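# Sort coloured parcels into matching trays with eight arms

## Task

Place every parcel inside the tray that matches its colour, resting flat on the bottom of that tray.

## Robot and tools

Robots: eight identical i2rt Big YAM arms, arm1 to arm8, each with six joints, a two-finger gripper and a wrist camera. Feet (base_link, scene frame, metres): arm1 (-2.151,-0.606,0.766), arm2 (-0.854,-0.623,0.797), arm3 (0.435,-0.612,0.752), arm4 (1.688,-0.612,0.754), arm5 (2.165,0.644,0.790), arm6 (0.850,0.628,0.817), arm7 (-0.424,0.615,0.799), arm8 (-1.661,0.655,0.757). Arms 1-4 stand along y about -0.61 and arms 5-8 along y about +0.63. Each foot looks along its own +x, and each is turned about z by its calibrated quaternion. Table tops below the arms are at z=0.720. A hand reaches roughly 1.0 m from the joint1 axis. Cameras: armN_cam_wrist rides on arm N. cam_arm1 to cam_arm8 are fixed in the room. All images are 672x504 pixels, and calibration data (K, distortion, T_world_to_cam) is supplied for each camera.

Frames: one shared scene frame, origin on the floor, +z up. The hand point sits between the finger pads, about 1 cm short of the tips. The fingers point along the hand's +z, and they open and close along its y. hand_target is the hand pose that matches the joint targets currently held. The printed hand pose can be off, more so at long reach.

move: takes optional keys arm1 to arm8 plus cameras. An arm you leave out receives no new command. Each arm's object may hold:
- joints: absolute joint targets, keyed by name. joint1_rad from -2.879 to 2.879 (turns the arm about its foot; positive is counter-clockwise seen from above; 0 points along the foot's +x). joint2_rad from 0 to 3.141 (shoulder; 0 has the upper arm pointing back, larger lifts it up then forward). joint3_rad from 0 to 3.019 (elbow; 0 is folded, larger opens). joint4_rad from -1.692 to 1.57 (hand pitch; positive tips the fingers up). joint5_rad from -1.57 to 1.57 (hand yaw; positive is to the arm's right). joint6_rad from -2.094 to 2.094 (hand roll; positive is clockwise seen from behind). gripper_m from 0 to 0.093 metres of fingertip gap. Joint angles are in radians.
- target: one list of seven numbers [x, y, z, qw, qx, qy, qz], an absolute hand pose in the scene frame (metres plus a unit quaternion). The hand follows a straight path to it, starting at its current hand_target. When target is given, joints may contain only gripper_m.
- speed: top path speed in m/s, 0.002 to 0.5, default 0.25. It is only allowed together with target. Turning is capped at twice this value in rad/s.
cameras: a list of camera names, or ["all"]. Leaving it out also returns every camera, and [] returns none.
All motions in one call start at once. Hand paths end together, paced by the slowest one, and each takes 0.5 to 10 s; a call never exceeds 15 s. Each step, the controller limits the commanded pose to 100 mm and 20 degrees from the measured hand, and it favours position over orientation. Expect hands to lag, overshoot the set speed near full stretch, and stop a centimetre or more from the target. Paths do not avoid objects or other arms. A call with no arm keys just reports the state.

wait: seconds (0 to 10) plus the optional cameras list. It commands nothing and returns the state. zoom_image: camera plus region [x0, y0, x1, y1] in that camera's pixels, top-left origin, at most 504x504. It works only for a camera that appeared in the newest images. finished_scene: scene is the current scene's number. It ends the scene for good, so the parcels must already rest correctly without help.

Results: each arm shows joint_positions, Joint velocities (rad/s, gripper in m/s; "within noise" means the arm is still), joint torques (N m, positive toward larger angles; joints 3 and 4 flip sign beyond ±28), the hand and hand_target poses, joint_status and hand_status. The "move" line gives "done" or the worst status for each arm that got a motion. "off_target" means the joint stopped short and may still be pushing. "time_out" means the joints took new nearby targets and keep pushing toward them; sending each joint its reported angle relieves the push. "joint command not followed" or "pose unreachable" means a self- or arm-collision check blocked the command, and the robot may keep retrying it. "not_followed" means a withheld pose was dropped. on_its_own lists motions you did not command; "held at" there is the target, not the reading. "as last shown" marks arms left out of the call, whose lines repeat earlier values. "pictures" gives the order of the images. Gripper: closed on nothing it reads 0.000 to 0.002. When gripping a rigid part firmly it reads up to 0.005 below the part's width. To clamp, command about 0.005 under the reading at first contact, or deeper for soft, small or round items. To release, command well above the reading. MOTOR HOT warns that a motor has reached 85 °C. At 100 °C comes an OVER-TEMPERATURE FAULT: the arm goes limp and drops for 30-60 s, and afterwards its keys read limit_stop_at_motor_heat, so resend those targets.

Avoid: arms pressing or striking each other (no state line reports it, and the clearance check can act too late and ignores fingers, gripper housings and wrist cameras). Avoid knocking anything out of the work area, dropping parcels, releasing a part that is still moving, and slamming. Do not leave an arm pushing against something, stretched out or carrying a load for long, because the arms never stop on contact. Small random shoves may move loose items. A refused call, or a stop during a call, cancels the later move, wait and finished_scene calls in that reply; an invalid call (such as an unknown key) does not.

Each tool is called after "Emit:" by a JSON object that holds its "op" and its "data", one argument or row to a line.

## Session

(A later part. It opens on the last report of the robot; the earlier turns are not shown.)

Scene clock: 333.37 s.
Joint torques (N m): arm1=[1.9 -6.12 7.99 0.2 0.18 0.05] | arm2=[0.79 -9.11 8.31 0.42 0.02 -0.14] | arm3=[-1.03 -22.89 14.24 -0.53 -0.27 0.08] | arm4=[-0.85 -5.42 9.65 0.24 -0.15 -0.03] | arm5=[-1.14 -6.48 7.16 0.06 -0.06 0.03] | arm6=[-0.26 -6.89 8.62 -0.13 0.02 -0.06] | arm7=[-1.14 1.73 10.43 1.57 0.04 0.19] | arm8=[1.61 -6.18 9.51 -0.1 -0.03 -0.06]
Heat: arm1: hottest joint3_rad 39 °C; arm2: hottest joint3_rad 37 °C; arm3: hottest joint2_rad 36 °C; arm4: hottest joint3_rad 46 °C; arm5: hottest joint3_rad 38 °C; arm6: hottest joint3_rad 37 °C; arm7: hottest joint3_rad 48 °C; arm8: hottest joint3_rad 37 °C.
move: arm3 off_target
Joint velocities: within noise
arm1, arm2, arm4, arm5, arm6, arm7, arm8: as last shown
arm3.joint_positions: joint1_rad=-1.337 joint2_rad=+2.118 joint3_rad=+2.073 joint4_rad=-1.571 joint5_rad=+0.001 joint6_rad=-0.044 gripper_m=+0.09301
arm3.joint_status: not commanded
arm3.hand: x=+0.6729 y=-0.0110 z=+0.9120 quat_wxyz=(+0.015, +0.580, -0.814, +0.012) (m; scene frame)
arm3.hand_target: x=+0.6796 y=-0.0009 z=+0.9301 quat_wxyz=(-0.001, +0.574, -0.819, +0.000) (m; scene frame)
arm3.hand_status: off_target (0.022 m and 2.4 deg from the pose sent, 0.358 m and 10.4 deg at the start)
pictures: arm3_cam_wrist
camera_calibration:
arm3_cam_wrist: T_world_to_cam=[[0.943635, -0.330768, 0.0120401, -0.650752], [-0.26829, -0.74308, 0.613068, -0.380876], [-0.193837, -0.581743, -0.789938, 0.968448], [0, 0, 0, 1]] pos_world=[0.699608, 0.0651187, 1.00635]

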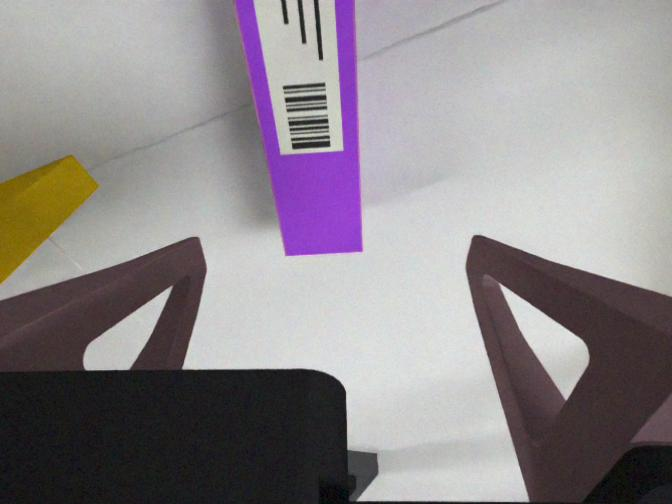

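Emit:
{"op": "move", "data": {
  "arm3": {"target":[0.674,0.028,0.772,0,0.574,-0.819,0],"speed":0.25},
  "cameras": []
}}

Emit:
{"op": "move", "data": {
  "arm3": {"joints":{"gripper_m":0.04}},
  "cameras": []
}}

Emit:
{"op": "move", "data": {
  "arm3": {"target":[0.672,0.02,0.95,0,0.574,-0.819,0],"speed":0.3},
  "cameras": []
}}

Emit:
{"op": "move", "data": {
  "arm3": {"target":[0.568,-0.279,1.12,0,0.574,-0.819,0],"speed":0.4},
  "cameras": ["cam_arm3","cam_arm2"]
}}

Emit:
{"op": "move", "data": {
  "arm3": {"joints":{"joint1_rad":0.2,"joint6_rad":-0.41}},
  "cameras": []
}}

Emit:
{"op": "move", "data": {
  "arm3": {"target":[-0.2,-0.33,0.89,0,1,0,0],"speed":0.35},
  "cameras": []
}}

Emit:
{"op": "move", "data": {
  "arm3": {"target":[-0.2,-0.33,0.765,0,1,0,0],"speed":0.13},
  "cameras": ["cam_arm2","cam_arm3"]
}}

Scene clock: 347.13 s.
Joint torques (N m): arm1=[1.9 -6.18 7.97 0.18 0.18 0.08] | arm2=[0.79 -9.11 8.31 0.42 0.02 -0.14] | arm3=[-0.09 -21.6 10.37 0.85 0.26 0.17] | arm4=[-0.91 -5.42 9.65 0.25 -0.15 -0.03] | arm5=[-1.2 -6.24 7.21 0.05 -0.04 0.04] | arm6=[-0.26 -6.95 8.61 -0.14 0.02 -0.07] | arm7=[-1.2 1.49 10.48 1.58 0.05 0.18] | arm8=[1.61 -6.36 9.52 -0.1 -0.02 -0.05]
Heat: arm1: hottest joint3_rad 39 °C; arm2: hottest joint3_rad 37 °C; arm3: hottest joint2_rad 36 °C; arm4: hottest joint3_rad 45 °C; arm5: hottest joint3_rad 38 °C; arm6: hottest joint3_rad 37 °C; arm7: hottest joint3_rad 48 °C; arm8: hottest joint3_rad 36 °C.
move: arm3 off_target
Joint velocities: within noise
arm1, arm4, arm7: as last shown
arm2.joint_positions: joint1_rad=-2.055 joint2_rad=+1.243 joint3_rad=+1.428 joint4_rad=-1.673 joint5_rad=+0.002 joint6_rad=+0.440 gripper_m=+0.09292
arm2.joint_status: not commanded
arm2.hand: x=-0.5260 y=-0.4754 z=+1.1336 quat_wxyz=(-0.038, -0.007, -0.999, -0.017) (m; scene frame)
arm2.hand_target: x=-0.5270 y=-0.4729 z=+1.1293 quat_wxyz=(-0.029, +0.000, -0.999, -0.013) (m; scene frame)
arm2.hand_status: not commanded
arm3.joint_positions: joint1_rad=-1.326 joint2_rad=+2.241 joint3_rad=+1.958 joint4_rad=-1.298 joint5_rad=-0.014 joint6_rad=-0.030 gripper_m=+0.09301
arm3.joint_status: not commanded
arm3.hand: x=+0.6748 y=+0.0185 z=+0.7890 quat_wxyz=(+0.004, +0.579, -0.815, -0.003) (m; scene frame)
arm3.hand_target: x=+0.6738 y=+0.0273 z=+0.7723 quat_wxyz=(+0.000, +0.574, -0.819, +0.000) (m; scene frame)
arm3.hand_status: off_target (0.019 m and 1.0 deg from the pose sent, 0.145 m and 2.4 deg at the start)
arm5.joint_positions: joint1_rad=+1.565 joint2_rad=+1.250 joint3_rad=+1.447 joint4_rad=-1.676 joint5_rad=+0.000 joint6_rad=+0.071 gripper_m=+0.09288
arm5.joint_status: not commanded
arm5.hand: x=+2.0669 y=+0.2912 z=+1.1291 quat_wxyz=(+0.028, +0.815, +0.577, -0.032) (m; scene frame)
arm5.hand_target: x=+2.0669 y=+0.2919 z=+1.1294 quat_wxyz=(+0.024, +0.818, +0.574, -0.029) (m; scene frame)
arm5.hand_status: not commanded
arm6.joint_positions: joint1_rad=-1.224 joint2_rad=+1.291 joint3_rad=+1.404 joint4_rad=-1.682 joint5_rad=+0.000 joint6_rad=+0.079 gripper_m=+0.09288
arm6.joint_status: not commanded
arm6.hand: x=+0.7527 y=+0.2792 z=+1.1274 quat_wxyz=(+0.000, -0.819, -0.573, +0.001) (m; scene frame)
arm6.hand_target: x=+0.7549 y=+0.2810 z=+1.1301 quat_wxyz=(+0.000, -0.819, -0.574, +0.000) (m; scene frame)
arm6.hand_status: not commanded
arm8.joint_positions: joint1_rad=+0.333 joint2_rad=+1.196 joint3_rad=+1.490 joint4_rad=-1.673 joint5_rad=-0.002 joint6_rad=+0.075 gripper_m=+0.09293
arm8.joint_status: not commanded
arm8.hand: x=-1.7580 y=+0.3102 z=+1.1350 quat_wxyz=(-0.062, -0.815, -0.571, +0.074) (m; scene frame)
arm8.hand_target: x=-1.7590 y=+0.3099 z=+1.1293 quat_wxyz=(-0.054, -0.816, -0.572, +0.066) (m; scene frame)
arm8.hand_status: not commanded
pictures: none
No camera images: "cameras" was empty.

Scene clock: 347.93 s.
Joint torques (N m): arm1=[1.9 -6.36 7.99 0.17 0.18 0.08] | arm2=[0.79 -9.11 8.31 0.42 0.02 -0.14] | arm3=[0.09 -21.66 10.37 0.77 -0.04 0.14] | arm4=[-0.91 -5.42 9.66 0.24 -0.15 -0.03] | arm5=[-0.79 -6.01 7.13 0.1 -0.04 0.05] | arm6=[-0.26 -6.95 8.61 -0.14 0.02 -0.07] | arm7=[-1.08 1.55 10.51 1.63 0.03 0.17] | arm8=[1.79 -6.12 9.54 -0.08 -0.04 -0.07]
Heat: arm1: hottest joint3_rad 39 °C; arm2: hottest joint3_rad 37 °C; arm3: hottest joint2_rad 36 °C; arm4: hottest joint3_rad 45 °C; arm5: hottest joint3_rad 38 °C; arm6: hottest joint3_rad 37 °C; arm7: hottest joint3_rad 48 °C; arm8: hottest joint3_rad 36 °C.
move: arm3 done
Joint velocities: within noise
arm1, arm2, arm4, arm5, arm6, arm7, arm8: as last shown
arm3.joint_positions: joint1_rad=-1.326 joint2_rad=+2.241 joint3_rad=+1.958 joint4_rad=-1.295 joint5_rad=-0.005 joint6_rad=-0.026 gripper_m=+0.04013
arm3.joint_status: all done
arm3.hand: x=+0.6766 y=+0.0189 z=+0.7896 quat_wxyz=(+0.000, +0.577, -0.817, -0.001) (m; scene frame)
arm3.hand_target: x=+0.6737 y=+0.0273 z=+0.7723 quat_wxyz=(+0.000, +0.574, -0.819, +0.000) (m; scene frame)
arm3.hand_status: not commanded
pictures: none
No camera images: "cameras" was empty.

Scene clock: 349.63 s.
Joint torques (N m): arm1=[2.08 -6.3 7.94 0.21 0.16 0.07] | arm2=[0.79 -9.11 8.31 0.42 0.02 -0.13] | arm3=[-0.15 -24 14.28 -0.27 -0.08 0.11] | arm4=[-0.91 -5.42 9.65 0.25 -0.15 -0.03] | arm5=[-1.03 -6.12 7.13 0.09 -0.06 0.02] | arm6=[-0.26 -6.89 8.59 -0.14 0.01 -0.07] | arm7=[-1.03 1.49 10.44 1.61 0.06 0.18] | arm8=[1.73 -6.12 9.48 -0.1 -0.03 -0.03]
Heat: arm1: hottest joint3_rad 39 °C; arm2: hottest joint3_rad 37 °C; arm3: hottest joint2_rad 36 °C; arm4: hottest joint3_rad 45 °C; arm5: hottest joint3_rad 38 °C; arm6: hottest joint3_rad 37 °C; arm7: hottest joint3_rad 48 °C; arm8: hottest joint3_rad 36 °C.
move: arm3 off_target
Joint velocities: within noise
arm1, arm2, arm4, arm5, arm6, arm7, arm8: as last shown
arm3.joint_positions: joint1_rad=-1.326 joint2_rad=+2.186 joint3_rad=+2.233 joint4_rad=-1.668 joint5_rad=-0.004 joint6_rad=-0.026 gripper_m=+0.04006
arm3.joint_status: not commanded
arm3.hand: x=+0.6722 y=+0.0084 z=+0.9293 quat_wxyz=(+0.018, +0.577, -0.816, +0.011) (m; scene frame)
arm3.hand_target: x=+0.6716 y=+0.0189 z=+0.9500 quat_wxyz=(-0.001, +0.574, -0.819, -0.001) (m; scene frame)
arm3.hand_status: off_target (0.024 m and 2.5 deg from the pose sent, 0.161 m and 0.5 deg at the start; pose on its path clipped on 9 of 51 steps)
pictures: none
No camera images: "cameras" was empty.

Scene clock: 351.53 s.
Joint torques (N m): arm1=[2.08 -5.95 8.02 0.25 0.17 0.07] | arm2=[0.79 -9.11 8.31 0.42 0.02 -0.13] | arm3=[-1.73 -8.76 9.39 0.09 -0.11 -0.12] | arm4=[-0.91 -5.42 9.65 0.24 -0.15 -0.03] | arm5=[-0.85 -6.36 7.31 0.12 -0.07 0.04] | arm6=[-0.21 -6.95 8.59 -0.13 0.02 -0.07] | arm7=[-1.03 1.55 10.47 1.57 0.05 0.17] | arm8=[1.67 -6.36 9.55 -0.13 -0.03 -0.04]
Heat: arm1: hottest joint3_rad 38 °C; arm2: hottest joint3_rad 37 °C; arm3: hottest joint2_rad 36 °C; arm4: hottest joint3_rad 44 °C; arm5: hottest joint3_rad 38 °C; arm6: hottest joint3_rad 37 °C; arm7: hottest joint3_rad 48 °C; arm8: hottest joint3_rad 36 °C.
move: arm3 off_target
Joint velocities: within noise
arm1, arm2, arm4, arm5, arm6, arm7, arm8: as last shown
arm3.joint_positions: joint1_rad=-1.329 joint2_rad=+1.212 joint3_rad=+1.479 joint4_rad=-1.675 joint5_rad=-0.004 joint6_rad=-0.026 gripper_m=+0.04006
arm3.joint_status: not commanded
arm3.hand: x=+0.5632 y=-0.2773 z=+1.1215 quat_wxyz=(-0.070, +0.574, -0.814, -0.048) (m; scene frame)
arm3.hand_target: x=+0.5680 y=-0.2789 z=+1.1192 quat_wxyz=(-0.065, +0.572, -0.817, -0.043) (m; scene frame)
arm3.hand_status: off_target (0.005 m and 9.8 deg from the pose sent, 0.360 m and 2.5 deg at the start; pose on its path clipped on 20 of 57 steps; a joint's target at an end of its range on 34 of 57 steps)
pictures: cam_arm2, cam_arm3

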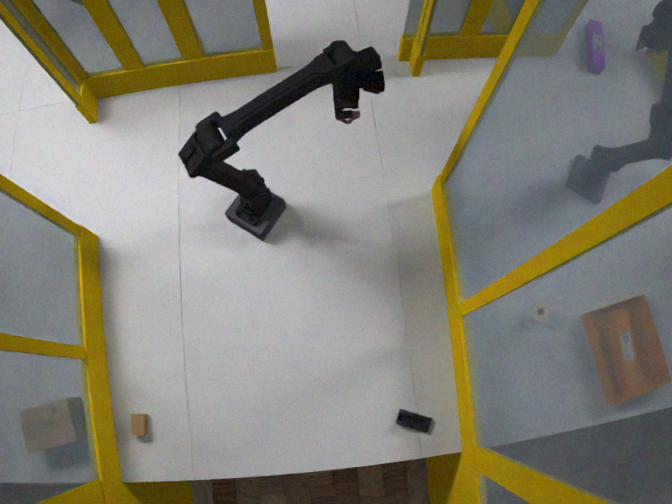

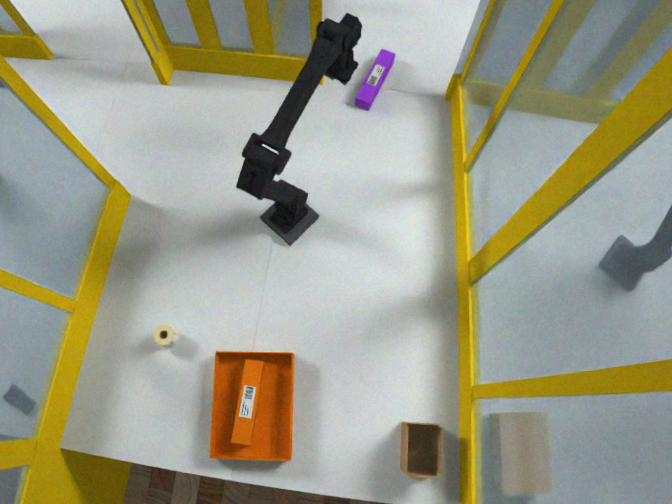

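Scene clock: 353.43 s.
Joint torques (N m): arm1=[1.85 -6.3 8.05 0.25 0.16 0.08] | arm2=[0.79 -9.11 8.31 0.42 0.02 -0.14] | arm3=[0.15 -9.29 9.35 0.08 -0.09 -0.19] | arm4=[-0.91 -5.42 9.65 0.25 -0.15 -0.03] | arm5=[-0.85 -5.95 7.19 0.13 -0.07 0.07] | arm6=[-0.26 -6.95 8.59 -0.13 0.01 -0.07] | arm7=[-1.08 1.55 10.51 1.62 0.05 0.19] | arm8=[1.55 -6.18 9.48 -0.13 -0.02 -0.06]
Heat: arm1: hottest joint3_rad 38 °C; arm2: hottest joint3_rad 37 °C; arm3: hottest joint2_rad 36 °C; arm4: hottest joint3_rad 44 °C; arm5: hottest joint3_rad 38 °C; arm6: hottest joint3_rad 37 °C; arm7: hottest joint3_rad 48 °C; arm8: hottest joint3_rad 36 °C.
move: arm3 done
Joint velocities: within noise
arm1, arm2, arm4, arm5, arm6, arm7, arm8: as last shown
arm3.joint_positions: joint1_rad=+0.190 joint2_rad=+1.218 joint3_rad=+1.479 joint4_rad=-1.675 joint5_rad=-0.006 joint6_rad=-0.395 gripper_m=+0.04006
arm3.joint_status: all done
arm3.hand: x=+0.1025 y=-0.4666 z=+1.1158 quat_wxyz=(-0.032, +0.997, -0.012, -0.070) (m; scene frame)
arm3.hand_target: x=+0.1021 y=-0.4701 z=+1.1154 quat_wxyz=(-0.030, +0.997, +0.000, -0.066) (m; scene frame)
arm3.hand_status: not commanded
pictures: none
No camera images: "cameras" was empty.

Scene clock: 355.80 s.
Joint torques (N m): arm1=[1.79 -6.12 8.13 0.28 0.19 0.08] | arm2=[0.79 -9.11 8.31 0.43 0.02 -0.13] | arm3=[-0.62 -24.41 14.28 -0.31 -0.2 -0.23] | arm4=[-0.91 -5.42 9.65 0.25 -0.15 -0.03] | arm5=[-0.85 -6.12 7.12 0.17 -0.05 0.03] | arm6=[-0.26 -6.95 8.59 -0.14 0.02 -0.06] | arm7=[-1.03 1.67 10.47 1.61 0.04 0.19] | arm8=[1.44 -6.24 9.57 -0.08 -0.04 -0.05]
Heat: arm1: hottest joint3_rad 38 °C; arm2: hottest joint3_rad 37 °C; arm3: hottest joint3_rad 36 °C; arm4: hottest joint3_rad 44 °C; arm5: hottest joint3_rad 38 °C; arm6: hottest joint3_rad 37 °C; arm7: hottest joint3_rad 48 °C; arm8: hottest joint3_rad 36 °C.
move: arm3 off_target
Joint velocities: within noise
arm1.joint_positions: joint1_rad=-1.549 joint2_rad=+1.221 joint3_rad=+1.464 joint4_rad=-1.676 joint5_rad=+0.005 joint6_rad=-0.044 gripper_m=+0.09288
arm1.joint_status: not commanded
arm1.hand: x=-2.2947 y=-0.9336 z=+1.1265 quat_wxyz=(-0.040, -0.820, -0.568, +0.061) (m; scene frame)
arm1.hand_target: x=-2.2921 y=-0.9331 z=+1.1193 quat_wxyz=(-0.031, -0.821, -0.568, +0.050) (m; scene frame)
arm1.hand_status: not commanded
arm2, arm5, arm6, arm7, arm8: as last shown
arm3.joint_positions: joint1_rad=+0.190 joint2_rad=+2.238 joint3_rad=+2.188 joint4_rad=-1.559 joint5_rad=-0.006 joint6_rad=-0.404 gripper_m=+0.04006
arm3.joint_status: not commanded
arm3.hand: x=-0.1878 y=-0.3349 z=+0.8710 quat_wxyz=(+0.007, +1.000, -0.008, +0.019) (m; scene frame)
arm3.hand_target: x=-0.1991 y=-0.3305 z=+0.8901 quat_wxyz=(-0.001, +1.000, +0.000, -0.001) (m; scene frame)
arm3.hand_status: off_target (0.023 m and 2.5 deg from the pose sent, 0.402 m and 9.0 deg at the start)
arm4.joint_positions: joint1_rad=-1.882 joint2_rad=+1.199 joint3_rad=+1.483 joint4_rad=-1.687 joint5_rad=-0.014 joint6_rad=+0.036 gripper_m=+0.09291
arm4.joint_status: not commanded
arm4.hand: x=+1.9061 y=-0.8916 z=+1.1262 quat_wxyz=(-0.075, -0.462, -0.883, +0.037) (m; scene frame)
arm4.hand_target: x=+1.9040 y=-0.8931 z=+1.1192 quat_wxyz=(-0.064, -0.462, -0.884, +0.031) (m; scene frame)
arm4.hand_status: not commanded
pictures: none
No camera images: "cameras" was empty.

Scene clock: 357.40 s.
Joint torques (N m): arm1=[2.02 -6.3 8.08 0.21 0.15 0.07] | arm2=[0.79 -9.11 8.29 0.42 0.02 -0.14] | arm3=[-0.73 -24.47 9.35 0.59 -0.22 -0.2] | arm4=[-0.91 -5.42 9.65 0.25 -0.15 -0.03] | arm5=[-0.44 -6.3 7.2 0.02 -0.03 0.02] | arm6=[-0.21 -6.95 8.61 -0.13 0.01 -0.06] | arm7=[-1.03 1.67 10.48 1.62 0.04 0.19] | arm8=[1.79 -6.24 9.54 -0.06 -0.02 -0.05]
Heat: arm1: hottest joint3_rad 38 °C; arm2: hottest joint3_rad 37 °C; arm3: hottest joint3_rad 36 °C; arm4: hottest joint3_rad 44 °C; arm5: hottest joint3_rad 38 °C; arm6: hottest joint3_rad 37 °C; arm7: hottest joint3_rad 48 °C; arm8: hottest joint3_rad 36 °C.
move: arm3 done
Joint velocities: within noise
arm1, arm2, arm4, arm5, arm6, arm8: as last shown
arm3.joint_positions: joint1_rad=+0.190 joint2_rad=+2.303 joint3_rad=+2.028 joint4_rad=-1.307 joint5_rad=-0.006 joint6_rad=-0.404 gripper_m=+0.04006
arm3.joint_status: not commanded
arm3.hand: x=-0.1952 y=-0.3308 z=+0.7667 quat_wxyz=(+0.002, +1.000, -0.008, +0.007) (m; scene frame)
arm3.hand_target: x=-0.2000 y=-0.3301 z=+0.7652 quat_wxyz=(+0.000, +1.000, +0.000, +0.000) (m; scene frame)
arm3.hand_status: done (0.005 m and 1.2 deg from the pose sent, 0.107 m and 2.5 deg at the start)
arm7.joint_positions: joint1_rad=-1.031 joint2_rad=+0.535 joint3_rad=+1.368 joint4_rad=-1.177 joint5_rad=-0.002 joint6_rad=+0.230 gripper_m=+0.09397
arm7.joint_status: not commanded
arm7.hand: x=-0.4452 y=+0.3952 z=+1.3802 quat_wxyz=(-0.432, -0.665, -0.477, +0.378) (m; scene frame)
arm7.hand_target: x=-0.4472 y=+0.3995 z=+1.3915 quat_wxyz=(-0.440, -0.664, -0.465, +0.386) (m; scene frame)
arm7.hand_status: not commanded
pictures: cam_arm2, cam_arm3

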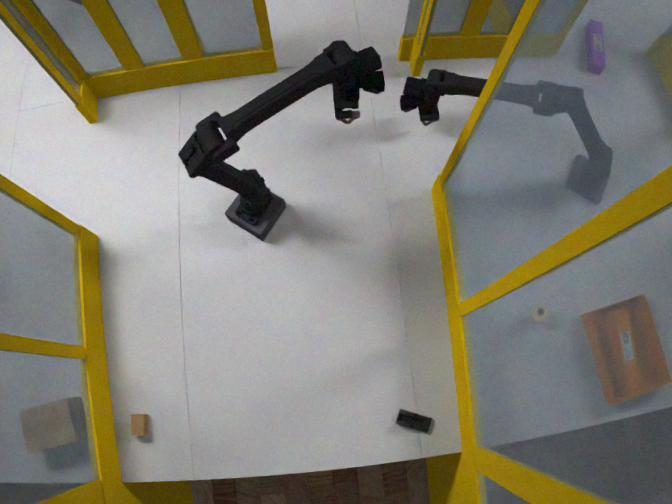

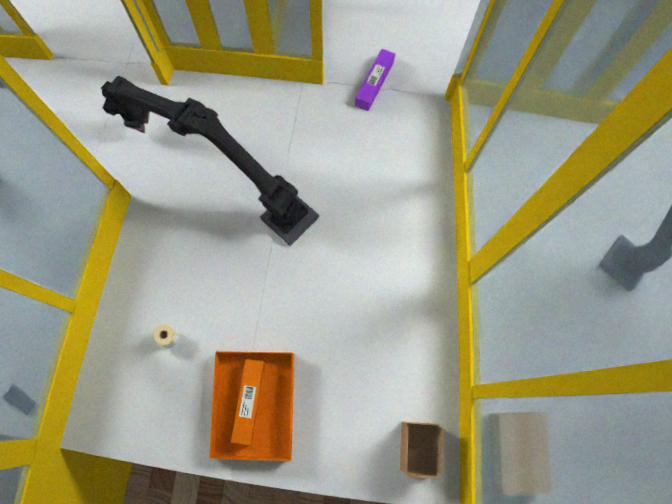

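Emit:
{"op": "move", "data": {
  "arm3": {"target":[0.1,-0.468,1.1,0,1,0,0],"speed":0.45},
  "cameras": []
}}

Emit:
{"op": "move", "data": {
  "arm3": {"joints":{"joint1_rad":-1.325,"joint6_rad":-0.03,"gripper_m":0.093}},
  "cameras": []
}}

Emit:
{"op": "move", "data": {
  "arm3": {"target":[0.674,0.025,0.9,0,0.574,-0.819,0],"speed":0.4},
  "cameras": ["arm3_cam_wrist"]
}}

Emit:
{"op": "move", "data": {
  "arm3": {"target":[0.674,0.03,0.75,0,0.574,-0.819,0],"speed":0.2},
  "cameras": ["arm3_cam_wrist"]
}}

Scene clock: 367.93 s.
Joint torques (N m): arm1=[1.79 -6.24 8.03 0.18 0.19 0.08] | arm2=[0.79 -9.11 8.31 0.43 0.02 -0.13] | arm3=[-0.26 -9.17 9.35 -0.02 -0.23 -0.14] | arm4=[-0.91 -5.42 9.65 0.25 -0.15 -0.03] | arm5=[-0.97 -6.42 7.08 0.24 -0.1 0.02] | arm6=[-0.21 -6.95 8.58 -0.13 0.02 -0.06] | arm7=[-1.03 1.49 10.47 1.63 0.05 0.19] | arm8=[1.79 -6.12 9.57 -0.09 -0.04 -0.06]
Heat: arm1: hottest joint3_rad 38 °C; arm2: hottest joint3_rad 37 °C; arm3: hottest joint2_rad 36 °C; arm4: hottest joint3_rad 44 °C; arm5: hottest joint3_rad 38 °C; arm6: hottest joint3_rad 37 °C; arm7: hottest joint3_rad 48 °C; arm8: hottest joint3_rad 36 °C.
move: arm3 off_target
Joint velocities: within noise
arm1, arm2, arm4, arm5, arm6, arm7, arm8: as last shown
arm3.joint_positions: joint1_rad=+0.190 joint2_rad=+1.237 joint3_rad=+1.461 joint4_rad=-1.674 joint5_rad=-0.006 joint6_rad=-0.404 gripper_m=+0.04006
arm3.joint_status: not commanded
arm3.hand: x=+0.1009 y=-0.4658 z=+1.1022 quat_wxyz=(-0.025, +0.998, -0.008, -0.054) (m; scene frame)
arm3.hand_target: x=+0.1000 y=-0.4680 z=+1.0993 quat_wxyz=(-0.020, +0.999, +0.000, -0.046) (m; scene frame)
arm3.hand_status: off_target (0.003 m and 6.9 deg from the pose sent, 0.466 m and 1.3 deg at the start; pose on its path clipped on 28 of 63 steps; a joint's target at an end of its range on 28 of 63 steps)
pictures: none
No camera images: "cameras" was empty.

Scene clock: 369.73 s.
Joint torques (N m): arm1=[1.9 -6.07 8.08 0.29 0.15 0.06] | arm2=[0.79 -9.11 8.29 0.42 0.02 -0.14] | arm3=[-1.38 -9.76 9.35 -0.03 -0.24 0.11] | arm4=[-0.91 -5.42 9.66 0.25 -0.15 -0.03] | arm5=[-0.91 -6.59 7.08 0.03 -0.05 0.06] | arm6=[-0.26 -6.95 8.59 -0.14 0.02 -0.07] | arm7=[-1.2 1.67 10.45 1.58 0.05 0.19] | arm8=[1.67 -6.18 9.54 -0.02 -0.02 -0.05]
Heat: arm1: hottest joint3_rad 38 °C; arm2: hottest joint3_rad 37 °C; arm3: hottest joint2_rad 36 °C; arm4: hottest joint3_rad 44 °C; arm5: hottest joint3_rad 38 °C; arm6: hottest joint3_rad 37 °C; arm7: hottest joint3_rad 48 °C; arm8: hottest joint3_rad 36 °C.
move: arm3 done
Joint velocities: within noise
arm1, arm4, arm7: as last shown
arm2.joint_positions: joint1_rad=-2.055 joint2_rad=+1.243 joint3_rad=+1.428 joint4_rad=-1.673 joint5_rad=+0.002 joint6_rad=+0.440 gripper_m=+0.09292
arm2.joint_status: not commanded
arm2.hand: x=-0.5260 y=-0.4754 z=+1.1336 quat_wxyz=(-0.038, -0.007, -0.999, -0.017) (m; scene frame)
arm2.hand_target: x=-0.5270 y=-0.4729 z=+1.1293 quat_wxyz=(-0.029, +0.000, -0.999, -0.013) (m; scene frame)
arm2.hand_status: not commanded
arm3.joint_positions: joint1_rad=-1.316 joint2_rad=+1.244 joint3_rad=+1.461 joint4_rad=-1.674 joint5_rad=-0.005 joint6_rad=-0.045 gripper_m=+0.09294
arm3.joint_status: all done
arm3.hand: x=+0.5604 y=-0.2710 z=+1.1035 quat_wxyz=(-0.050, +0.588, -0.806, -0.034) (m; scene frame)
arm3.hand_target: x=+0.5625 y=-0.2735 z=+1.1030 quat_wxyz=(-0.045, +0.579, -0.814, -0.033) (m; scene frame)
arm3.hand_status: not commanded
arm5.joint_positions: joint1_rad=+1.565 joint2_rad=+1.250 joint3_rad=+1.447 joint4_rad=-1.676 joint5_rad=+0.000 joint6_rad=+0.071 gripper_m=+0.09288
arm5.joint_status: not commanded
arm5.hand: x=+2.0669 y=+0.2912 z=+1.1291 quat_wxyz=(+0.028, +0.815, +0.577, -0.032) (m; scene frame)
arm5.hand_target: x=+2.0669 y=+0.2919 z=+1.1294 quat_wxyz=(+0.024, +0.818, +0.574, -0.029) (m; scene frame)
arm5.hand_status: not commanded
arm6.joint_positions: joint1_rad=-1.224 joint2_rad=+1.291 joint3_rad=+1.404 joint4_rad=-1.682 joint5_rad=+0.000 joint6_rad=+0.079 gripper_m=+0.09288
arm6.joint_status: not commanded
arm6.hand: x=+0.7527 y=+0.2792 z=+1.1274 quat_wxyz=(+0.000, -0.819, -0.573, +0.001) (m; scene frame)
arm6.hand_target: x=+0.7549 y=+0.2810 z=+1.1301 quat_wxyz=(+0.000, -0.819, -0.574, +0.000) (m; scene frame)
arm6.hand_status: not commanded
arm8.joint_positions: joint1_rad=+0.333 joint2_rad=+1.196 joint3_rad=+1.490 joint4_rad=-1.673 joint5_rad=-0.002 joint6_rad=+0.075 gripper_m=+0.09293
arm8.joint_status: not commanded
arm8.hand: x=-1.7580 y=+0.3102 z=+1.1350 quat_wxyz=(-0.062, -0.815, -0.571, +0.074) (m; scene frame)
arm8.hand_target: x=-1.7590 y=+0.3099 z=+1.1293 quat_wxyz=(-0.054, -0.816, -0.572, +0.066) (m; scene frame)
arm8.hand_status: not commanded
pictures: none
No camera images: "cameras" was empty.

Scene clock: 371.90 s.
Joint torques (N m): arm1=[1.9 -5.95 8.02 0.27 0.19 0.11] | arm2=[0.79 -9.11 8.31 0.42 0.02 -0.14] | arm3=[-0.97 -23.82 14.24 -0.36 -0.07 0.13] | arm4=[-0.91 -5.42 9.65 0.25 -0.15 -0.03] | arm5=[-0.67 -6.53 7.25 0.1 -0.03 0.02] | arm6=[-0.32 -6.83 8.58 -0.14 0.02 -0.07] | arm7=[-1.08 1.61 10.45 1.58 0.05 0.19] | arm8=[1.85 -6.3 9.58 -0.05 -0.02 -0.05]
Heat: arm1: hottest joint3_rad 38 °C; arm2: hottest joint3_rad 37 °C; arm3: hottest joint2_rad 36 °C; arm4: hottest joint3_rad 43 °C; arm5: hottest joint3_rad 38 °C; arm6: hottest joint3_rad 37 °C; arm7: hottest joint3_rad 48 °C; arm8: hottest joint3_rad 36 °C.
move: arm3 off_target
Joint velocities: within noise
arm1, arm2, arm4, arm5, arm6, arm7, arm8: as last shown
arm3.joint_positions: joint1_rad=-1.316 joint2_rad=+2.195 joint3_rad=+2.123 joint4_rad=-1.546 joint5_rad=-0.005 joint6_rad=-0.027 gripper_m=+0.09294
arm3.joint_status: not commanded
arm3.hand: x=+0.6668 y=+0.0134 z=+0.8816 quat_wxyz=(+0.017, +0.582, -0.813, +0.010) (m; scene frame)
arm3.hand_target: x=+0.6737 y=+0.0240 z=+0.9002 quat_wxyz=(-0.001, +0.574, -0.819, -0.001) (m; scene frame)
arm3.hand_status: off_target (0.023 m and 2.5 deg from the pose sent, 0.377 m and 7.3 deg at the start)
pictures: arm3_cam_wrist
camera_calibration:
arm3_cam_wrist: T_world_to_cam=[[0.944992, -0.327017, 0.00709412, -0.633156], [-0.262331, -0.744755, 0.613615, -0.350169], [-0.195379, -0.581722, -0.789574, 0.958214], [0, 0, 0, 1]] pos_world=[0.693682, 0.0895709, 0.975941]

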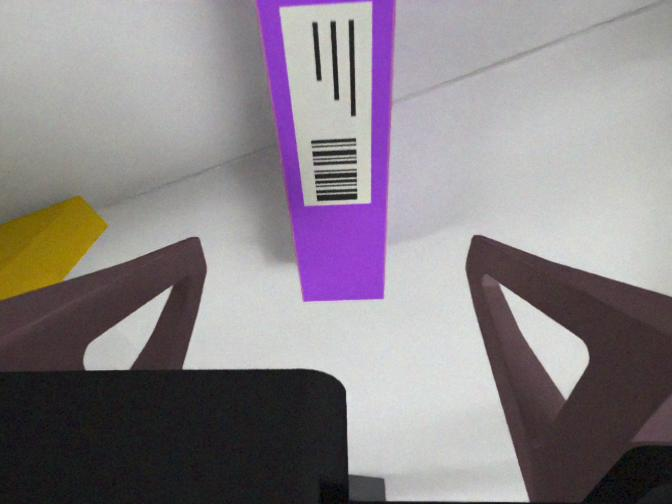

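Scene clock: 373.43 s.
Joint torques (N m): arm1=[1.73 -6.3 7.95 0.2 0.17 0.06] | arm2=[0.79 -9.11 8.31 0.42 0.02 -0.14] | arm3=[-0.73 -24.35 9.72 0.59 -0.06 0.13] | arm4=[-0.91 -5.42 9.65 0.24 -0.15 -0.03] | arm5=[-1.26 -6.53 7.32 0.13 -0.05 0.07] | arm6=[-0.21 -6.95 8.59 -0.13 0.01 -0.07] | arm7=[-1.14 1.67 10.47 1.59 0.04 0.18] | arm8=[1.49 -5.95 9.55 -0.06 -0.03 -0.05]
Heat: arm1: hottest joint3_rad 38 °C; arm2: hottest joint3_rad 37 °C; arm3: hottest joint2_rad 36 °C; arm4: hottest joint3_rad 43 °C; arm5: hottest joint3_rad 38 °C; arm6: hottest joint3_rad 37 °C; arm7: hottest joint3_rad 48 °C; arm8: hottest joint3_rad 36 °C.
move: arm3 done
Joint velocities: within noise
arm1, arm2, arm4, arm5, arm6, arm7, arm8: as last shown
arm3.joint_positions: joint1_rad=-1.316 joint2_rad=+2.308 joint3_rad=+1.957 joint4_rad=-1.254 joint5_rad=-0.005 joint6_rad=-0.024 gripper_m=+0.09294
arm3.joint_status: not commanded
arm3.hand: x=+0.6709 y=+0.0230 z=+0.7447 quat_wxyz=(+0.012, +0.581, -0.814, +0.007) (m; scene frame)
arm3.hand_target: x=+0.6740 y=+0.0298 z=+0.7501 quat_wxyz=(+0.000, +0.574, -0.819, +0.000) (m; scene frame)
arm3.hand_status: done (0.009 m and 1.8 deg from the pose sent, 0.133 m and 2.5 deg at the start)
arm7.joint_positions: joint1_rad=-1.031 joint2_rad=+0.535 joint3_rad=+1.368 joint4_rad=-1.177 joint5_rad=-0.002 joint6_rad=+0.231 gripper_m=+0.09397
arm7.hand: x=-0.4452 y=+0.3952 z=+1.3802 quat_wxyz=(-0.432, -0.665, -0.476, +0.378) (m; scene frame)
pictures: arm3_cam_wrist
camera_calibration:
arm3_cam_wrist: T_world_to_cam=[[0.943971, -0.329945, 0.00746048, -0.632385], [-0.267307, -0.751116, 0.603632, -0.247022], [-0.193562, -0.571806, -0.797228, 0.8607], [0, 0, 0, 1]] pos_world=[0.697521, 0.0979588, 0.840002]

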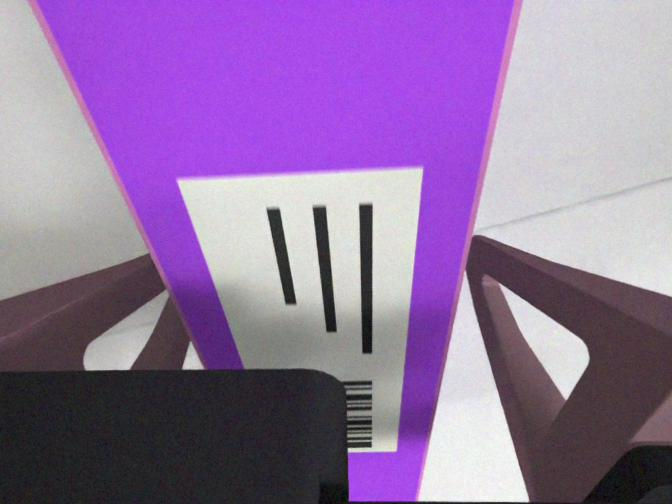

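Emit:
{"op": "move", "data": {
  "arm3": {"joints":{"gripper_m":0.04}},
  "cameras": []
}}

Emit:
{"op": "move", "data": {
  "arm3": {"target":[0.672,0.025,0.95,0,0.574,-0.819,0],"speed":0.3},
  "cameras": ["arm3_cam_wrist"]
}}

Emit:
{"op": "move", "data": {
  "arm3": {"target":[0.568,-0.279,1.12,0,0.574,-0.819,0],"speed":0.4},
  "cameras": []
}}

Emit:
{"op": "move", "data": {
  "arm3": {"joints":{"joint1_rad":0.2,"joint6_rad":-0.41}},
  "cameras": []
}}

Emit:
{"op": "move", "data": {
  "arm3": {"target":[-0.21,-0.33,0.88,0,1,0,0],"speed":0.35},
  "cameras": ["cam_arm2"]
}}

Emit:
{"op": "move", "data": {
  "arm3": {"target":[-0.21,-0.33,0.742,0,1,0,0],"speed":0.13},
  "cameras": ["cam_arm3"]
}}

Scene clock: 384.53 s.
Joint torques (N m): arm1=[1.85 -6.48 8.03 0.21 0.18 0.08] | arm2=[0.79 -9.11 8.31 0.42 0.02 -0.14] | arm3=[-0.73 -25.17 9.42 0.62 -0.07 0.13] | arm4=[-0.91 -5.42 9.65 0.25 -0.15 -0.03] | arm5=[-0.85 -6.36 7.05 0.05 -0.02 0.01] | arm6=[-0.32 -6.95 8.59 -0.14 0.02 -0.07] | arm7=[-1.03 1.61 10.44 1.61 0.05 0.19] | arm8=[1.49 -6.12 9.5 -0.09 -0.04 -0.04]
Heat: arm1: hottest joint3_rad 38 °C; arm2: hottest joint3_rad 37 °C; arm3: hottest joint2_rad 38 °C; arm4: hottest joint3_rad 43 °C; arm5: hottest joint3_rad 38 °C; arm6: hottest joint3_rad 37 °C; arm7: hottest joint3_rad 48 °C; arm8: hottest joint3_rad 36 °C.
move: arm3 off_target
Joint velocities: within noise
arm1, arm2, arm4, arm5, arm6, arm7, arm8: as last shown
arm3.joint_positions: joint1_rad=-1.316 joint2_rad=+2.308 joint3_rad=+1.957 joint4_rad=-1.254 joint5_rad=-0.005 joint6_rad=-0.024 gripper_m=+0.05906
arm3.joint_status: gripper_m off_target (ended at +0.05908, target +0.04000)
arm3.hand: x=+0.6709 y=+0.0231 z=+0.7447 quat_wxyz=(+0.011, +0.580, -0.814, +0.007) (m; scene frame)
arm3.hand_target: x=+0.6740 y=+0.0298 z=+0.7501 quat_wxyz=(+0.000, +0.574, -0.819, +0.000) (m; scene frame)
arm3.hand_status: not commanded
pictures: none
No camera images: "cameras" was empty.

Scene clock: 386.30 s.
Joint torques (N m): arm1=[1.79 -6.07 7.98 0.2 0.16 0.08] | arm2=[0.79 -9.11 8.29 0.43 0.02 -0.14] | arm3=[-0.79 -23.65 14.48 -0.32 -0.07 0.12] | arm4=[-0.91 -5.42 9.65 0.24 -0.15 -0.03] | arm5=[-1.26 -6.42 7.19 0.08 -0.07 0.02] | arm6=[-0.32 -7 8.59 -0.14 0.02 -0.07] | arm7=[-0.97 1.73 10.45 1.59 0.03 0.2] | arm8=[1.67 -6.36 9.58 -0.09 -0.03 -0.06]
Heat: arm1: hottest joint3_rad 38 °C; arm2: hottest joint3_rad 37 °C; arm3: hottest joint2_rad 38 °C; arm4: hottest joint3_rad 43 °C; arm5: hottest joint3_rad 38 °C; arm6: hottest joint3_rad 37 °C; arm7: hottest joint3_rad 48 °C; arm8: hottest joint3_rad 36 °C.
move: arm3 off_target
Joint velocities: within noise
arm1, arm2, arm4, arm5, arm6, arm7, arm8: as last shown
arm3.joint_positions: joint1_rad=-1.316 joint2_rad=+2.194 joint3_rad=+2.254 joint4_rad=-1.671 joint5_rad=-0.005 joint6_rad=-0.024 gripper_m=+0.05906
arm3.joint_status: not commanded
arm3.hand: x=+0.6671 y=+0.0146 z=+0.9324 quat_wxyz=(+0.014, +0.580, -0.814, +0.009) (m; scene frame)
arm3.hand_target: x=+0.6716 y=+0.0239 z=+0.9500 quat_wxyz=(-0.003, +0.574, -0.819, -0.002) (m; scene frame)
arm3.hand_status: off_target (0.021 m and 2.1 deg from the pose sent, 0.205 m and 1.8 deg at the start; pose on its path clipped on 16 of 53 steps; a joint's target at an end of its range on 17 of 53 steps)
pictures: arm3_cam_wrist
camera_calibration:
arm3_cam_wrist: T_world_to_cam=[[0.943728, -0.330641, 0.00736631, -0.632736], [-0.266618, -0.747434, 0.608488, -0.372694], [-0.195685, -0.576211, -0.793529, 1.00287], [0, 0, 0, 1]] pos_world=[0.69401, 0.0900895, 1.02724]

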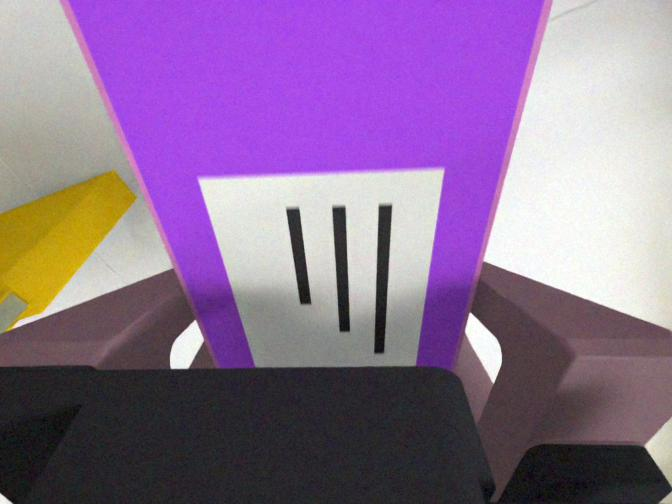

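Scene clock: 388.23 s.
Joint torques (N m): arm1=[1.9 -6.3 8.01 0.23 0.19 0.08] | arm2=[0.79 -9.11 8.31 0.42 0.02 -0.14] | arm3=[-1.96 -8.94 9.54 0.12 -0.11 -0.16] | arm4=[-0.91 -5.42 9.65 0.25 -0.15 -0.03] | arm5=[-0.79 -6.3 7.17 0.16 -0.08 0.04] | arm6=[-0.21 -6.89 8.61 -0.13 0.02 -0.07] | arm7=[-1.2 1.67 10.48 1.59 0.05 0.18] | arm8=[1.73 -6.3 9.57 -0.09 -0.01 -0.04]
Heat: arm1: hottest joint3_rad 38 °C; arm2: hottest joint3_rad 37 °C; arm3: hottest joint2_rad 37 °C; arm4: hottest joint3_rad 43 °C; arm5: hottest joint3_rad 38 °C; arm6: hottest joint3_rad 37 °C; arm7: hottest joint3_rad 48 °C; arm8: hottest joint3_rad 36 °C.
move: arm3 off_target
Joint velocities: within noise
arm1.joint_positions: joint1_rad=-1.549 joint2_rad=+1.221 joint3_rad=+1.464 joint4_rad=-1.676 joint5_rad=+0.005 joint6_rad=-0.044 gripper_m=+0.09288
arm1.joint_status: not commanded
arm1.hand: x=-2.2947 y=-0.9336 z=+1.1265 quat_wxyz=(-0.040, -0.820, -0.568, +0.061) (m; scene frame)
arm1.hand_target: x=-2.2921 y=-0.9331 z=+1.1193 quat_wxyz=(-0.031, -0.821, -0.568, +0.050) (m; scene frame)
arm1.hand_status: not commanded
arm2, arm5, arm6, arm7, arm8: as last shown
arm3.joint_positions: joint1_rad=-1.328 joint2_rad=+1.214 joint3_rad=+1.478 joint4_rad=-1.675 joint5_rad=-0.005 joint6_rad=-0.024 gripper_m=+0.05906
arm3.joint_status: not commanded
arm3.hand: x=+0.5627 y=-0.2770 z=+1.1202 quat_wxyz=(-0.069, +0.574, -0.815, -0.047) (m; scene frame)
arm3.hand_target: x=+0.5680 y=-0.2789 z=+1.1193 quat_wxyz=(-0.065, +0.572, -0.817, -0.043) (m; scene frame)
arm3.hand_status: off_target (0.006 m and 9.5 deg from the pose sent, 0.362 m and 2.1 deg at the start; pose on its path clipped on 21 of 58 steps; a joint's target at an end of its range on 34 of 58 steps)
arm4.joint_positions: joint1_rad=-1.882 joint2_rad=+1.199 joint3_rad=+1.483 joint4_rad=-1.687 joint5_rad=-0.014 joint6_rad=+0.036 gripper_m=+0.09291
arm4.joint_status: not commanded
arm4.hand: x=+1.9062 y=-0.8915 z=+1.1262 quat_wxyz=(-0.075, -0.462, -0.883, +0.037) (m; scene frame)
arm4.hand_target: x=+1.9041 y=-0.8931 z=+1.1192 quat_wxyz=(-0.064, -0.462, -0.884, +0.031) (m; scene frame)
arm4.hand_status: not commanded
pictures: none
No camera images: "cameras" was empty.

Scene clock: 390.13 s.
Joint torques (N m): arm1=[1.73 -6.36 7.97 0.2 0.18 0.08] | arm2=[0.79 -9.11 8.29 0.42 0.02 -0.14] | arm3=[0.21 -9.64 9.52 0.09 -0.11 -0.2] | arm4=[-0.91 -5.42 9.66 0.25 -0.15 -0.03] | arm5=[-0.67 -6.42 7.09 0.25 -0.05 0.04] | arm6=[-0.32 -6.89 8.58 -0.13 0.02 -0.07] | arm7=[-1.08 1.61 10.5 1.58 0.05 0.19] | arm8=[1.73 -6.42 9.54 -0.09 -0.05 -0.05]
Heat: arm1: hottest joint3_rad 38 °C; arm2: hottest joint3_rad 37 °C; arm3: hottest joint2_rad 37 °C; arm4: hottest joint3_rad 43 °C; arm5: hottest joint3_rad 38 °C; arm6: hottest joint3_rad 37 °C; arm7: hottest joint3_rad 48 °C; arm8: hottest joint3_rad 36 °C.
move: arm3 done
Joint velocities: within noise
arm1, arm2, arm4, arm5, arm6, arm8: as last shown
arm3.joint_positions: joint1_rad=+0.190 joint2_rad=+1.220 joint3_rad=+1.478 joint4_rad=-1.675 joint5_rad=-0.005 joint6_rad=-0.395 gripper_m=+0.05895
arm3.joint_status: all done
arm3.hand: x=+0.1024 y=-0.4664 z=+1.1144 quat_wxyz=(-0.031, +0.997, -0.012, -0.068) (m; scene frame)
arm3.hand_target: x=+0.1021 y=-0.4701 z=+1.1155 quat_wxyz=(-0.030, +0.997, +0.000, -0.066) (m; scene frame)
arm3.hand_status: not commanded
arm7.joint_positions: joint1_rad=-1.031 joint2_rad=+0.535 joint3_rad=+1.368 joint4_rad=-1.177 joint5_rad=-0.002 joint6_rad=+0.231 gripper_m=+0.09397
arm7.joint_status: not commanded
arm7.hand: x=-0.4452 y=+0.3952 z=+1.3802 quat_wxyz=(-0.432, -0.665, -0.476, +0.378) (m; scene frame)
arm7.hand_target: x=-0.4472 y=+0.3995 z=+1.3915 quat_wxyz=(-0.440, -0.664, -0.465, +0.386) (m; scene frame)
arm7.hand_status: not commanded
pictures: none
No camera images: "cameras" was empty.

Scene clock: 392.57 s.
Joint torques (N m): arm1=[1.73 -6.12 8.06 0.13 0.17 0.06] | arm2=[0.79 -9.11 8.31 0.42 0.02 -0.13] | arm3=[-0.21 -24.88 14.39 -0.35 -0.23 -0.23] | arm4=[-0.91 -5.42 9.65 0.25 -0.15 -0.03] | arm5=[-0.79 -6.48 7.23 0.03 -0.05 0.04] | arm6=[-0.26 -6.95 8.59 -0.14 0.01 -0.07] | arm7=[-1.2 1.44 10.47 1.59 0.06 0.17] | arm8=[1.55 -6.3 9.48 -0.02 -0.04 -0.07]
Heat: arm1: hottest joint3_rad 38 °C; arm2: hottest joint3_rad 37 °C; arm3: hottest joint2_rad 37 °C; arm4: hottest joint3_rad 43 °C; arm5: hottest joint3_rad 38 °C; arm6: hottest joint3_rad 37 °C; arm7: hottest joint3_rad 48 °C; arm8: hottest joint3_rad 36 °C.
move: arm3 off_target
Joint velocities: within noise
arm1, arm2, arm4, arm5, arm6, arm7, arm8: as last shown
arm3.joint_positions: joint1_rad=+0.190 joint2_rad=+2.275 joint3_rad=+2.223 joint4_rad=-1.560 joint5_rad=-0.005 joint6_rad=-0.397 gripper_m=+0.05895
arm3.joint_status: not commanded
arm3.hand: x=-0.1955 y=-0.3311 z=+0.8598 quat_wxyz=(+0.007, +1.000, -0.012, +0.020) (m; scene frame)
arm3.hand_target: x=-0.2089 y=-0.3306 z=+0.8803 quat_wxyz=(-0.001, +1.000, +0.000, -0.001) (m; scene frame)
arm3.hand_status: off_target (0.025 m and 2.8 deg from the pose sent, 0.414 m and 8.7 deg at the start)
pictures: cam_arm2

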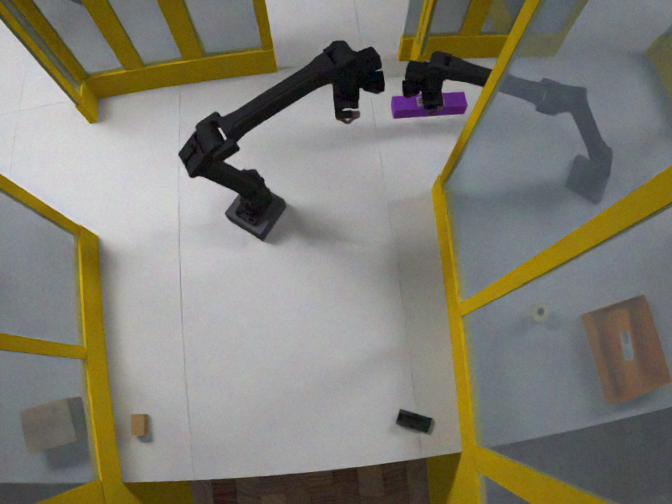

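Scene clock: 394.33 s.
Joint torques (N m): arm1=[2.14 -6.18 8.02 0.25 0.18 0.07] | arm2=[0.79 -9.11 8.31 0.42 0.02 -0.14] | arm3=[-0.15 -25.05 9.21 0.77 -0.28 -0.21] | arm4=[-0.91 -5.42 9.65 0.24 -0.15 -0.03] | arm5=[-1.08 -6.77 7.17 0.09 -0.05 0.02] | arm6=[-0.32 -6.95 8.59 -0.13 0.02 -0.06] | arm7=[-1.14 1.55 10.43 1.62 0.05 0.19] | arm8=[1.67 -6.18 9.54 -0.09 -0.03 -0.06]
Heat: arm1: hottest joint3_rad 38 °C; arm2: hottest joint3_rad 37 °C; arm3: hottest joint2_rad 37 °C; arm4: hottest joint3_rad 43 °C; arm5: hottest joint3_rad 38 °C; arm6: hottest joint3_rad 37 °C; arm7: hottest joint3_rad 48 °C; arm8: hottest joint3_rad 36 °C.
move: arm3 done
Joint velocities: within noise
arm1, arm4, arm7: as last shown
arm2.joint_positions: joint1_rad=-2.055 joint2_rad=+1.243 joint3_rad=+1.428 joint4_rad=-1.673 joint5_rad=+0.002 joint6_rad=+0.440 gripper_m=+0.09292
arm2.joint_status: not commanded
arm2.hand: x=-0.5260 y=-0.4754 z=+1.1336 quat_wxyz=(-0.038, -0.007, -0.999, -0.017) (m; scene frame)
arm2.hand_target: x=-0.5270 y=-0.4729 z=+1.1293 quat_wxyz=(-0.029, +0.000, -0.999, -0.013) (m; scene frame)
arm2.hand_status: not commanded
arm3.joint_positions: joint1_rad=+0.190 joint2_rad=+2.351 joint3_rad=+2.057 joint4_rad=-1.291 joint5_rad=-0.004 joint6_rad=-0.397 gripper_m=+0.05895
arm3.joint_status: not commanded
arm3.hand: x=-0.2024 y=-0.3268 z=+0.7453 quat_wxyz=(+0.002, +1.000, -0.012, +0.008) (m; scene frame)
arm3.hand_target: x=-0.2100 y=-0.3301 z=+0.7422 quat_wxyz=(+0.000, +1.000, +0.000, +0.000) (m; scene frame)
arm3.hand_status: done (0.009 m and 1.7 deg from the pose sent, 0.119 m and 2.8 deg at the start)
arm5.joint_positions: joint1_rad=+1.565 joint2_rad=+1.250 joint3_rad=+1.447 joint4_rad=-1.676 joint5_rad=+0.000 joint6_rad=+0.071 gripper_m=+0.09288
arm5.joint_status: not commanded
arm5.hand: x=+2.0669 y=+0.2912 z=+1.1291 quat_wxyz=(+0.028, +0.815, +0.577, -0.032) (m; scene frame)
arm5.hand_target: x=+2.0669 y=+0.2919 z=+1.1294 quat_wxyz=(+0.024, +0.818, +0.574, -0.029) (m; scene frame)
arm5.hand_status: not commanded
arm6.joint_positions: joint1_rad=-1.224 joint2_rad=+1.291 joint3_rad=+1.404 joint4_rad=-1.682 joint5_rad=+0.000 joint6_rad=+0.079 gripper_m=+0.09288
arm6.joint_status: not commanded
arm6.hand: x=+0.7527 y=+0.2792 z=+1.1274 quat_wxyz=(+0.000, -0.819, -0.573, +0.001) (m; scene frame)
arm6.hand_target: x=+0.7549 y=+0.2810 z=+1.1301 quat_wxyz=(+0.000, -0.819, -0.574, +0.000) (m; scene frame)
arm6.hand_status: not commanded
arm8.joint_positions: joint1_rad=+0.333 joint2_rad=+1.196 joint3_rad=+1.490 joint4_rad=-1.673 joint5_rad=-0.002 joint6_rad=+0.075 gripper_m=+0.09293
arm8.joint_status: not commanded
arm8.hand: x=-1.7580 y=+0.3102 z=+1.1350 quat_wxyz=(-0.062, -0.815, -0.571, +0.074) (m; scene frame)
arm8.hand_target: x=-1.7590 y=+0.3099 z=+1.1293 quat_wxyz=(-0.054, -0.816, -0.572, +0.066) (m; scene frame)
arm8.hand_status: not commanded
pictures: cam_arm3

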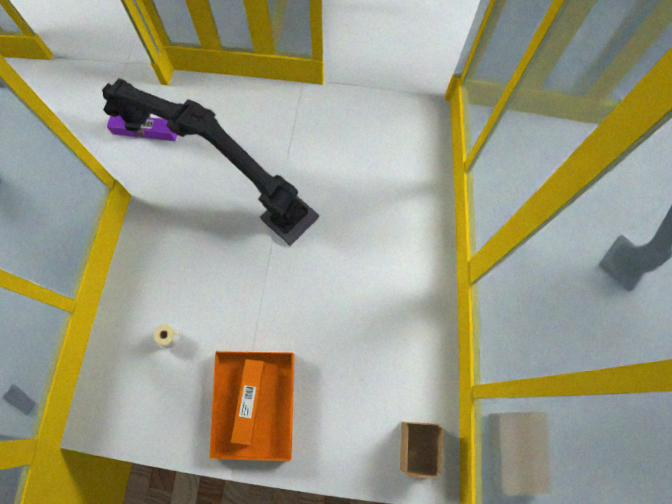

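Emit:
{"op": "move", "data": {
  "arm3": {"joints":{"gripper_m":0.093}},
  "cameras": []
}}

Emit:
{"op": "move", "data": {
  "arm3": {"target":[-0.205,-0.33,0.95,0,1,0,0],"speed":0.3},
  "cameras": []
}}

Emit:
{"op": "move", "data": {
  "arm3": {"target":[0.1,-0.468,1.12,0,1,0,0],"speed":0.4},
  "cameras": []
}}

Emit:
{"op": "move", "data": {
  "arm2": {"target":[-0.21,-0.33,0.93,0,0,1,0],"speed":0.3},
  "cameras": ["arm2_cam_wrist"]
}}

Scene clock: 416.73 s.
Joint torques (N m): arm1=[1.85 -6.18 7.99 0.2 0.18 0.07] | arm2=[0.79 -9.11 8.31 0.43 0.02 -0.14] | arm3=[-0.09 -25.11 9.21 0.59 -0.28 -0.21] | arm4=[-0.91 -5.42 9.65 0.24 -0.15 -0.03] | arm5=[-1.2 -6.42 7.13 0.1 -0.03 0] | arm6=[-0.26 -6.89 8.61 -0.12 0.02 -0.06] | arm7=[-1.26 1.55 10.4 1.55 0.03 0.19] | arm8=[1.79 -6.42 9.52 -0.08 -0.03 -0.06]
Heat: arm1: hottest joint3_rad 37 °C; arm2: hottest joint3_rad 37 °C; arm3: hottest joint2_rad 39 °C; arm4: hottest joint3_rad 42 °C; arm5: hottest joint3_rad 38 °C; arm6: hottest joint3_rad 37 °C; arm7: hottest joint3_rad 48 °C; arm8: hottest joint3_rad 36 °C.
move: arm3 done
Joint velocities: within noise
arm1, arm2, arm4, arm5, arm6, arm7, arm8: as last shown
arm3.joint_positions: joint1_rad=+0.190 joint2_rad=+2.351 joint3_rad=+2.057 joint4_rad=-1.287 joint5_rad=-0.004 joint6_rad=-0.397 gripper_m=+0.09287
arm3.joint_status: all done
arm3.hand: x=-0.2035 y=-0.3263 z=+0.7450 quat_wxyz=(+0.001, +1.000, -0.012, +0.006) (m; scene frame)
arm3.hand_target: x=-0.2099 y=-0.3301 z=+0.7422 quat_wxyz=(+0.000, +1.000, +0.000, +0.000) (m; scene frame)
arm3.hand_status: not commanded
pictures: none
No camera images: "cameras" was empty.

Scene clock: 418.43 s.
Joint torques (N m): arm1=[1.67 -6.36 8.06 0.18 0.19 0.08] | arm2=[0.85 -9.11 8.31 0.42 0.02 -0.14] | arm3=[-0.62 -25.47 14.26 -0.28 -0.27 -0.21] | arm4=[-0.97 -5.42 9.65 0.25 -0.15 -0.03] | arm5=[-1.26 -6.07 7.08 0.1 -0.08 0.01] | arm6=[-0.26 -6.83 8.61 -0.13 0.02 -0.07] | arm7=[-1.08 1.61 10.45 1.59 0.05 0.18] | arm8=[1.73 -6.18 9.55 -0.14 -0.03 -0.05]
Heat: arm1: hottest joint3_rad 37 °C; arm2: hottest joint3_rad 37 °C; arm3: hottest joint2_rad 39 °C; arm4: hottest joint3_rad 42 °C; arm5: hottest joint3_rad 38 °C; arm6: hottest joint3_rad 37 °C; arm7: hottest joint3_rad 48 °C; arm8: hottest joint3_rad 36 °C.
move: arm3 off_target
Joint velocities: within noise
arm1, arm2, arm4, arm5, arm6, arm7, arm8: as last shown
arm3.joint_positions: joint1_rad=+0.190 joint2_rad=+2.245 joint3_rad=+2.335 joint4_rad=-1.672 joint5_rad=-0.004 joint6_rad=-0.402 gripper_m=+0.09297
arm3.joint_status: not commanded
arm3.hand: x=-0.1947 y=-0.3317 z=+0.9223 quat_wxyz=(+0.001, +1.000, -0.009, +0.007) (m; scene frame)
arm3.hand_target: x=-0.2034 y=-0.3308 z=+0.9496 quat_wxyz=(-0.008, +1.000, +0.000, -0.018) (m; scene frame)
arm3.hand_status: off_target (0.030 m and 1.3 deg from the pose sent, 0.205 m and 1.5 deg at the start; pose on its path clipped on 16 of 51 steps; a joint's target at an end of its range on 22 of 51 steps)
pictures: none
No camera images: "cameras" was empty.

Scene clock: 420.37 s.
Joint torques (N m): arm1=[1.79 -6.24 7.94 0.17 0.19 0.11] | arm2=[0.79 -9.11 8.31 0.42 0.02 -0.14] | arm3=[-0.15 -8.82 9.36 0.09 -0.29 -0.16] | arm4=[-0.91 -5.42 9.65 0.24 -0.15 -0.03] | arm5=[-1.03 -6.3 7.32 0.03 -0.05 0.06] | arm6=[-0.26 -6.89 8.61 -0.13 0.02 -0.07] | arm7=[-1.03 1.67 10.47 1.59 0.05 0.17] | arm8=[1.79 -6.3 9.54 -0.08 -0.02 -0.06]
Heat: arm1: hottest joint3_rad 37 °C; arm2: hottest joint3_rad 37 °C; arm3: hottest joint2_rad 39 °C; arm4: hottest joint3_rad 42 °C; arm5: hottest joint3_rad 38 °C; arm6: hottest joint3_rad 37 °C; arm7: hottest joint3_rad 48 °C; arm8: hottest joint3_rad 36 °C.
move: arm3 off_target
Joint velocities: within noise
arm1, arm2, arm4, arm5, arm6, arm7, arm8: as last shown
arm3.joint_positions: joint1_rad=+0.190 joint2_rad=+1.216 joint3_rad=+1.492 joint4_rad=-1.675 joint5_rad=-0.004 joint6_rad=-0.402 gripper_m=+0.09297
arm3.joint_status: not commanded
arm3.hand: x=+0.1013 y=-0.4657 z=+1.1216 quat_wxyz=(-0.035, +0.996, -0.009, -0.077) (m; scene frame)
arm3.hand_target: x=+0.0999 y=-0.4680 z=+1.1193 quat_wxyz=(-0.031, +0.997, +0.000, -0.070) (m; scene frame)
arm3.hand_status: off_target (0.003 m and 9.7 deg from the pose sent, 0.380 m and 1.3 deg at the start; pose on its path clipped on 22 of 58 steps; a joint's target at an end of its range on 33 of 58 steps)
pictures: none
No camera images: "cameras" was empty.

Scene clock: 422.87 s.
Joint torques (N m): arm1=[1.85 -6.24 7.94 0.25 0.19 0.06] | arm2=[0.44 -25.17 12.04 0.21 0.03 -0.18] | arm3=[-0.15 -8.88 9.39 0.08 -0.3 -0.16] | arm4=[-0.97 -5.42 9.65 0.25 -0.15 -0.03] | arm5=[-1.32 -6.3 7.2 0.12 -0.05 0.04] | arm6=[-0.32 -6.89 8.59 -0.14 0.02 -0.07] | arm7=[-1.03 1.55 10.45 1.57 0.03 0.18] | arm8=[1.49 -6.36 9.52 -0.08 -0.01 -0.05]
Heat: arm1: hottest joint3_rad 37 °C; arm2: hottest joint3_rad 37 °C; arm3: hottest joint2_rad 38 °C; arm4: hottest joint3_rad 42 °C; arm5: hottest joint3_rad 38 °C; arm6: hottest joint3_rad 37 °C; arm7: hottest joint3_rad 48 °C; arm8: hottest joint3_rad 36 °C.
move: arm2 done
Joint velocities: within noise
arm1, arm3, arm4, arm5, arm6, arm7, arm8: as last shown
arm2.joint_positions: joint1_rad=-2.055 joint2_rad=+2.279 joint3_rad=+2.283 joint4_rad=-1.589 joint5_rad=+0.002 joint6_rad=+0.440 gripper_m=+0.09292
arm2.joint_status: not commanded
arm2.hand: x=-0.2179 y=-0.3354 z=+0.9270 quat_wxyz=(+0.006, -0.007, -1.000, +0.003) (m; scene frame)
arm2.hand_target: x=-0.2105 y=-0.3301 z=+0.9298 quat_wxyz=(-0.001, +0.000, -1.000, +0.000) (m; scene frame)
arm2.hand_status: done (0.010 m and 1.1 deg from the pose sent, 0.403 m and 4.9 deg at the start)
pictures: arm2_cam_wrist
camera_calibration:
arm2_cam_wrist: T_world_to_cam=[[-0.0193188, -0.999633, 0.0189968, -0.358308], [-0.804337, 0.0268246, 0.593568, -0.712123], [-0.593859, -0.00381283, -0.80456, 0.735715], [0, 0, 0, 1]] pos_world=[-0.142797, -0.336269, 1.02143]

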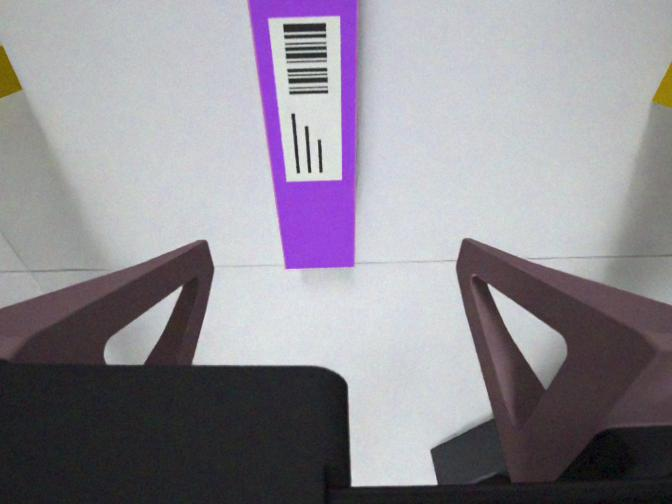

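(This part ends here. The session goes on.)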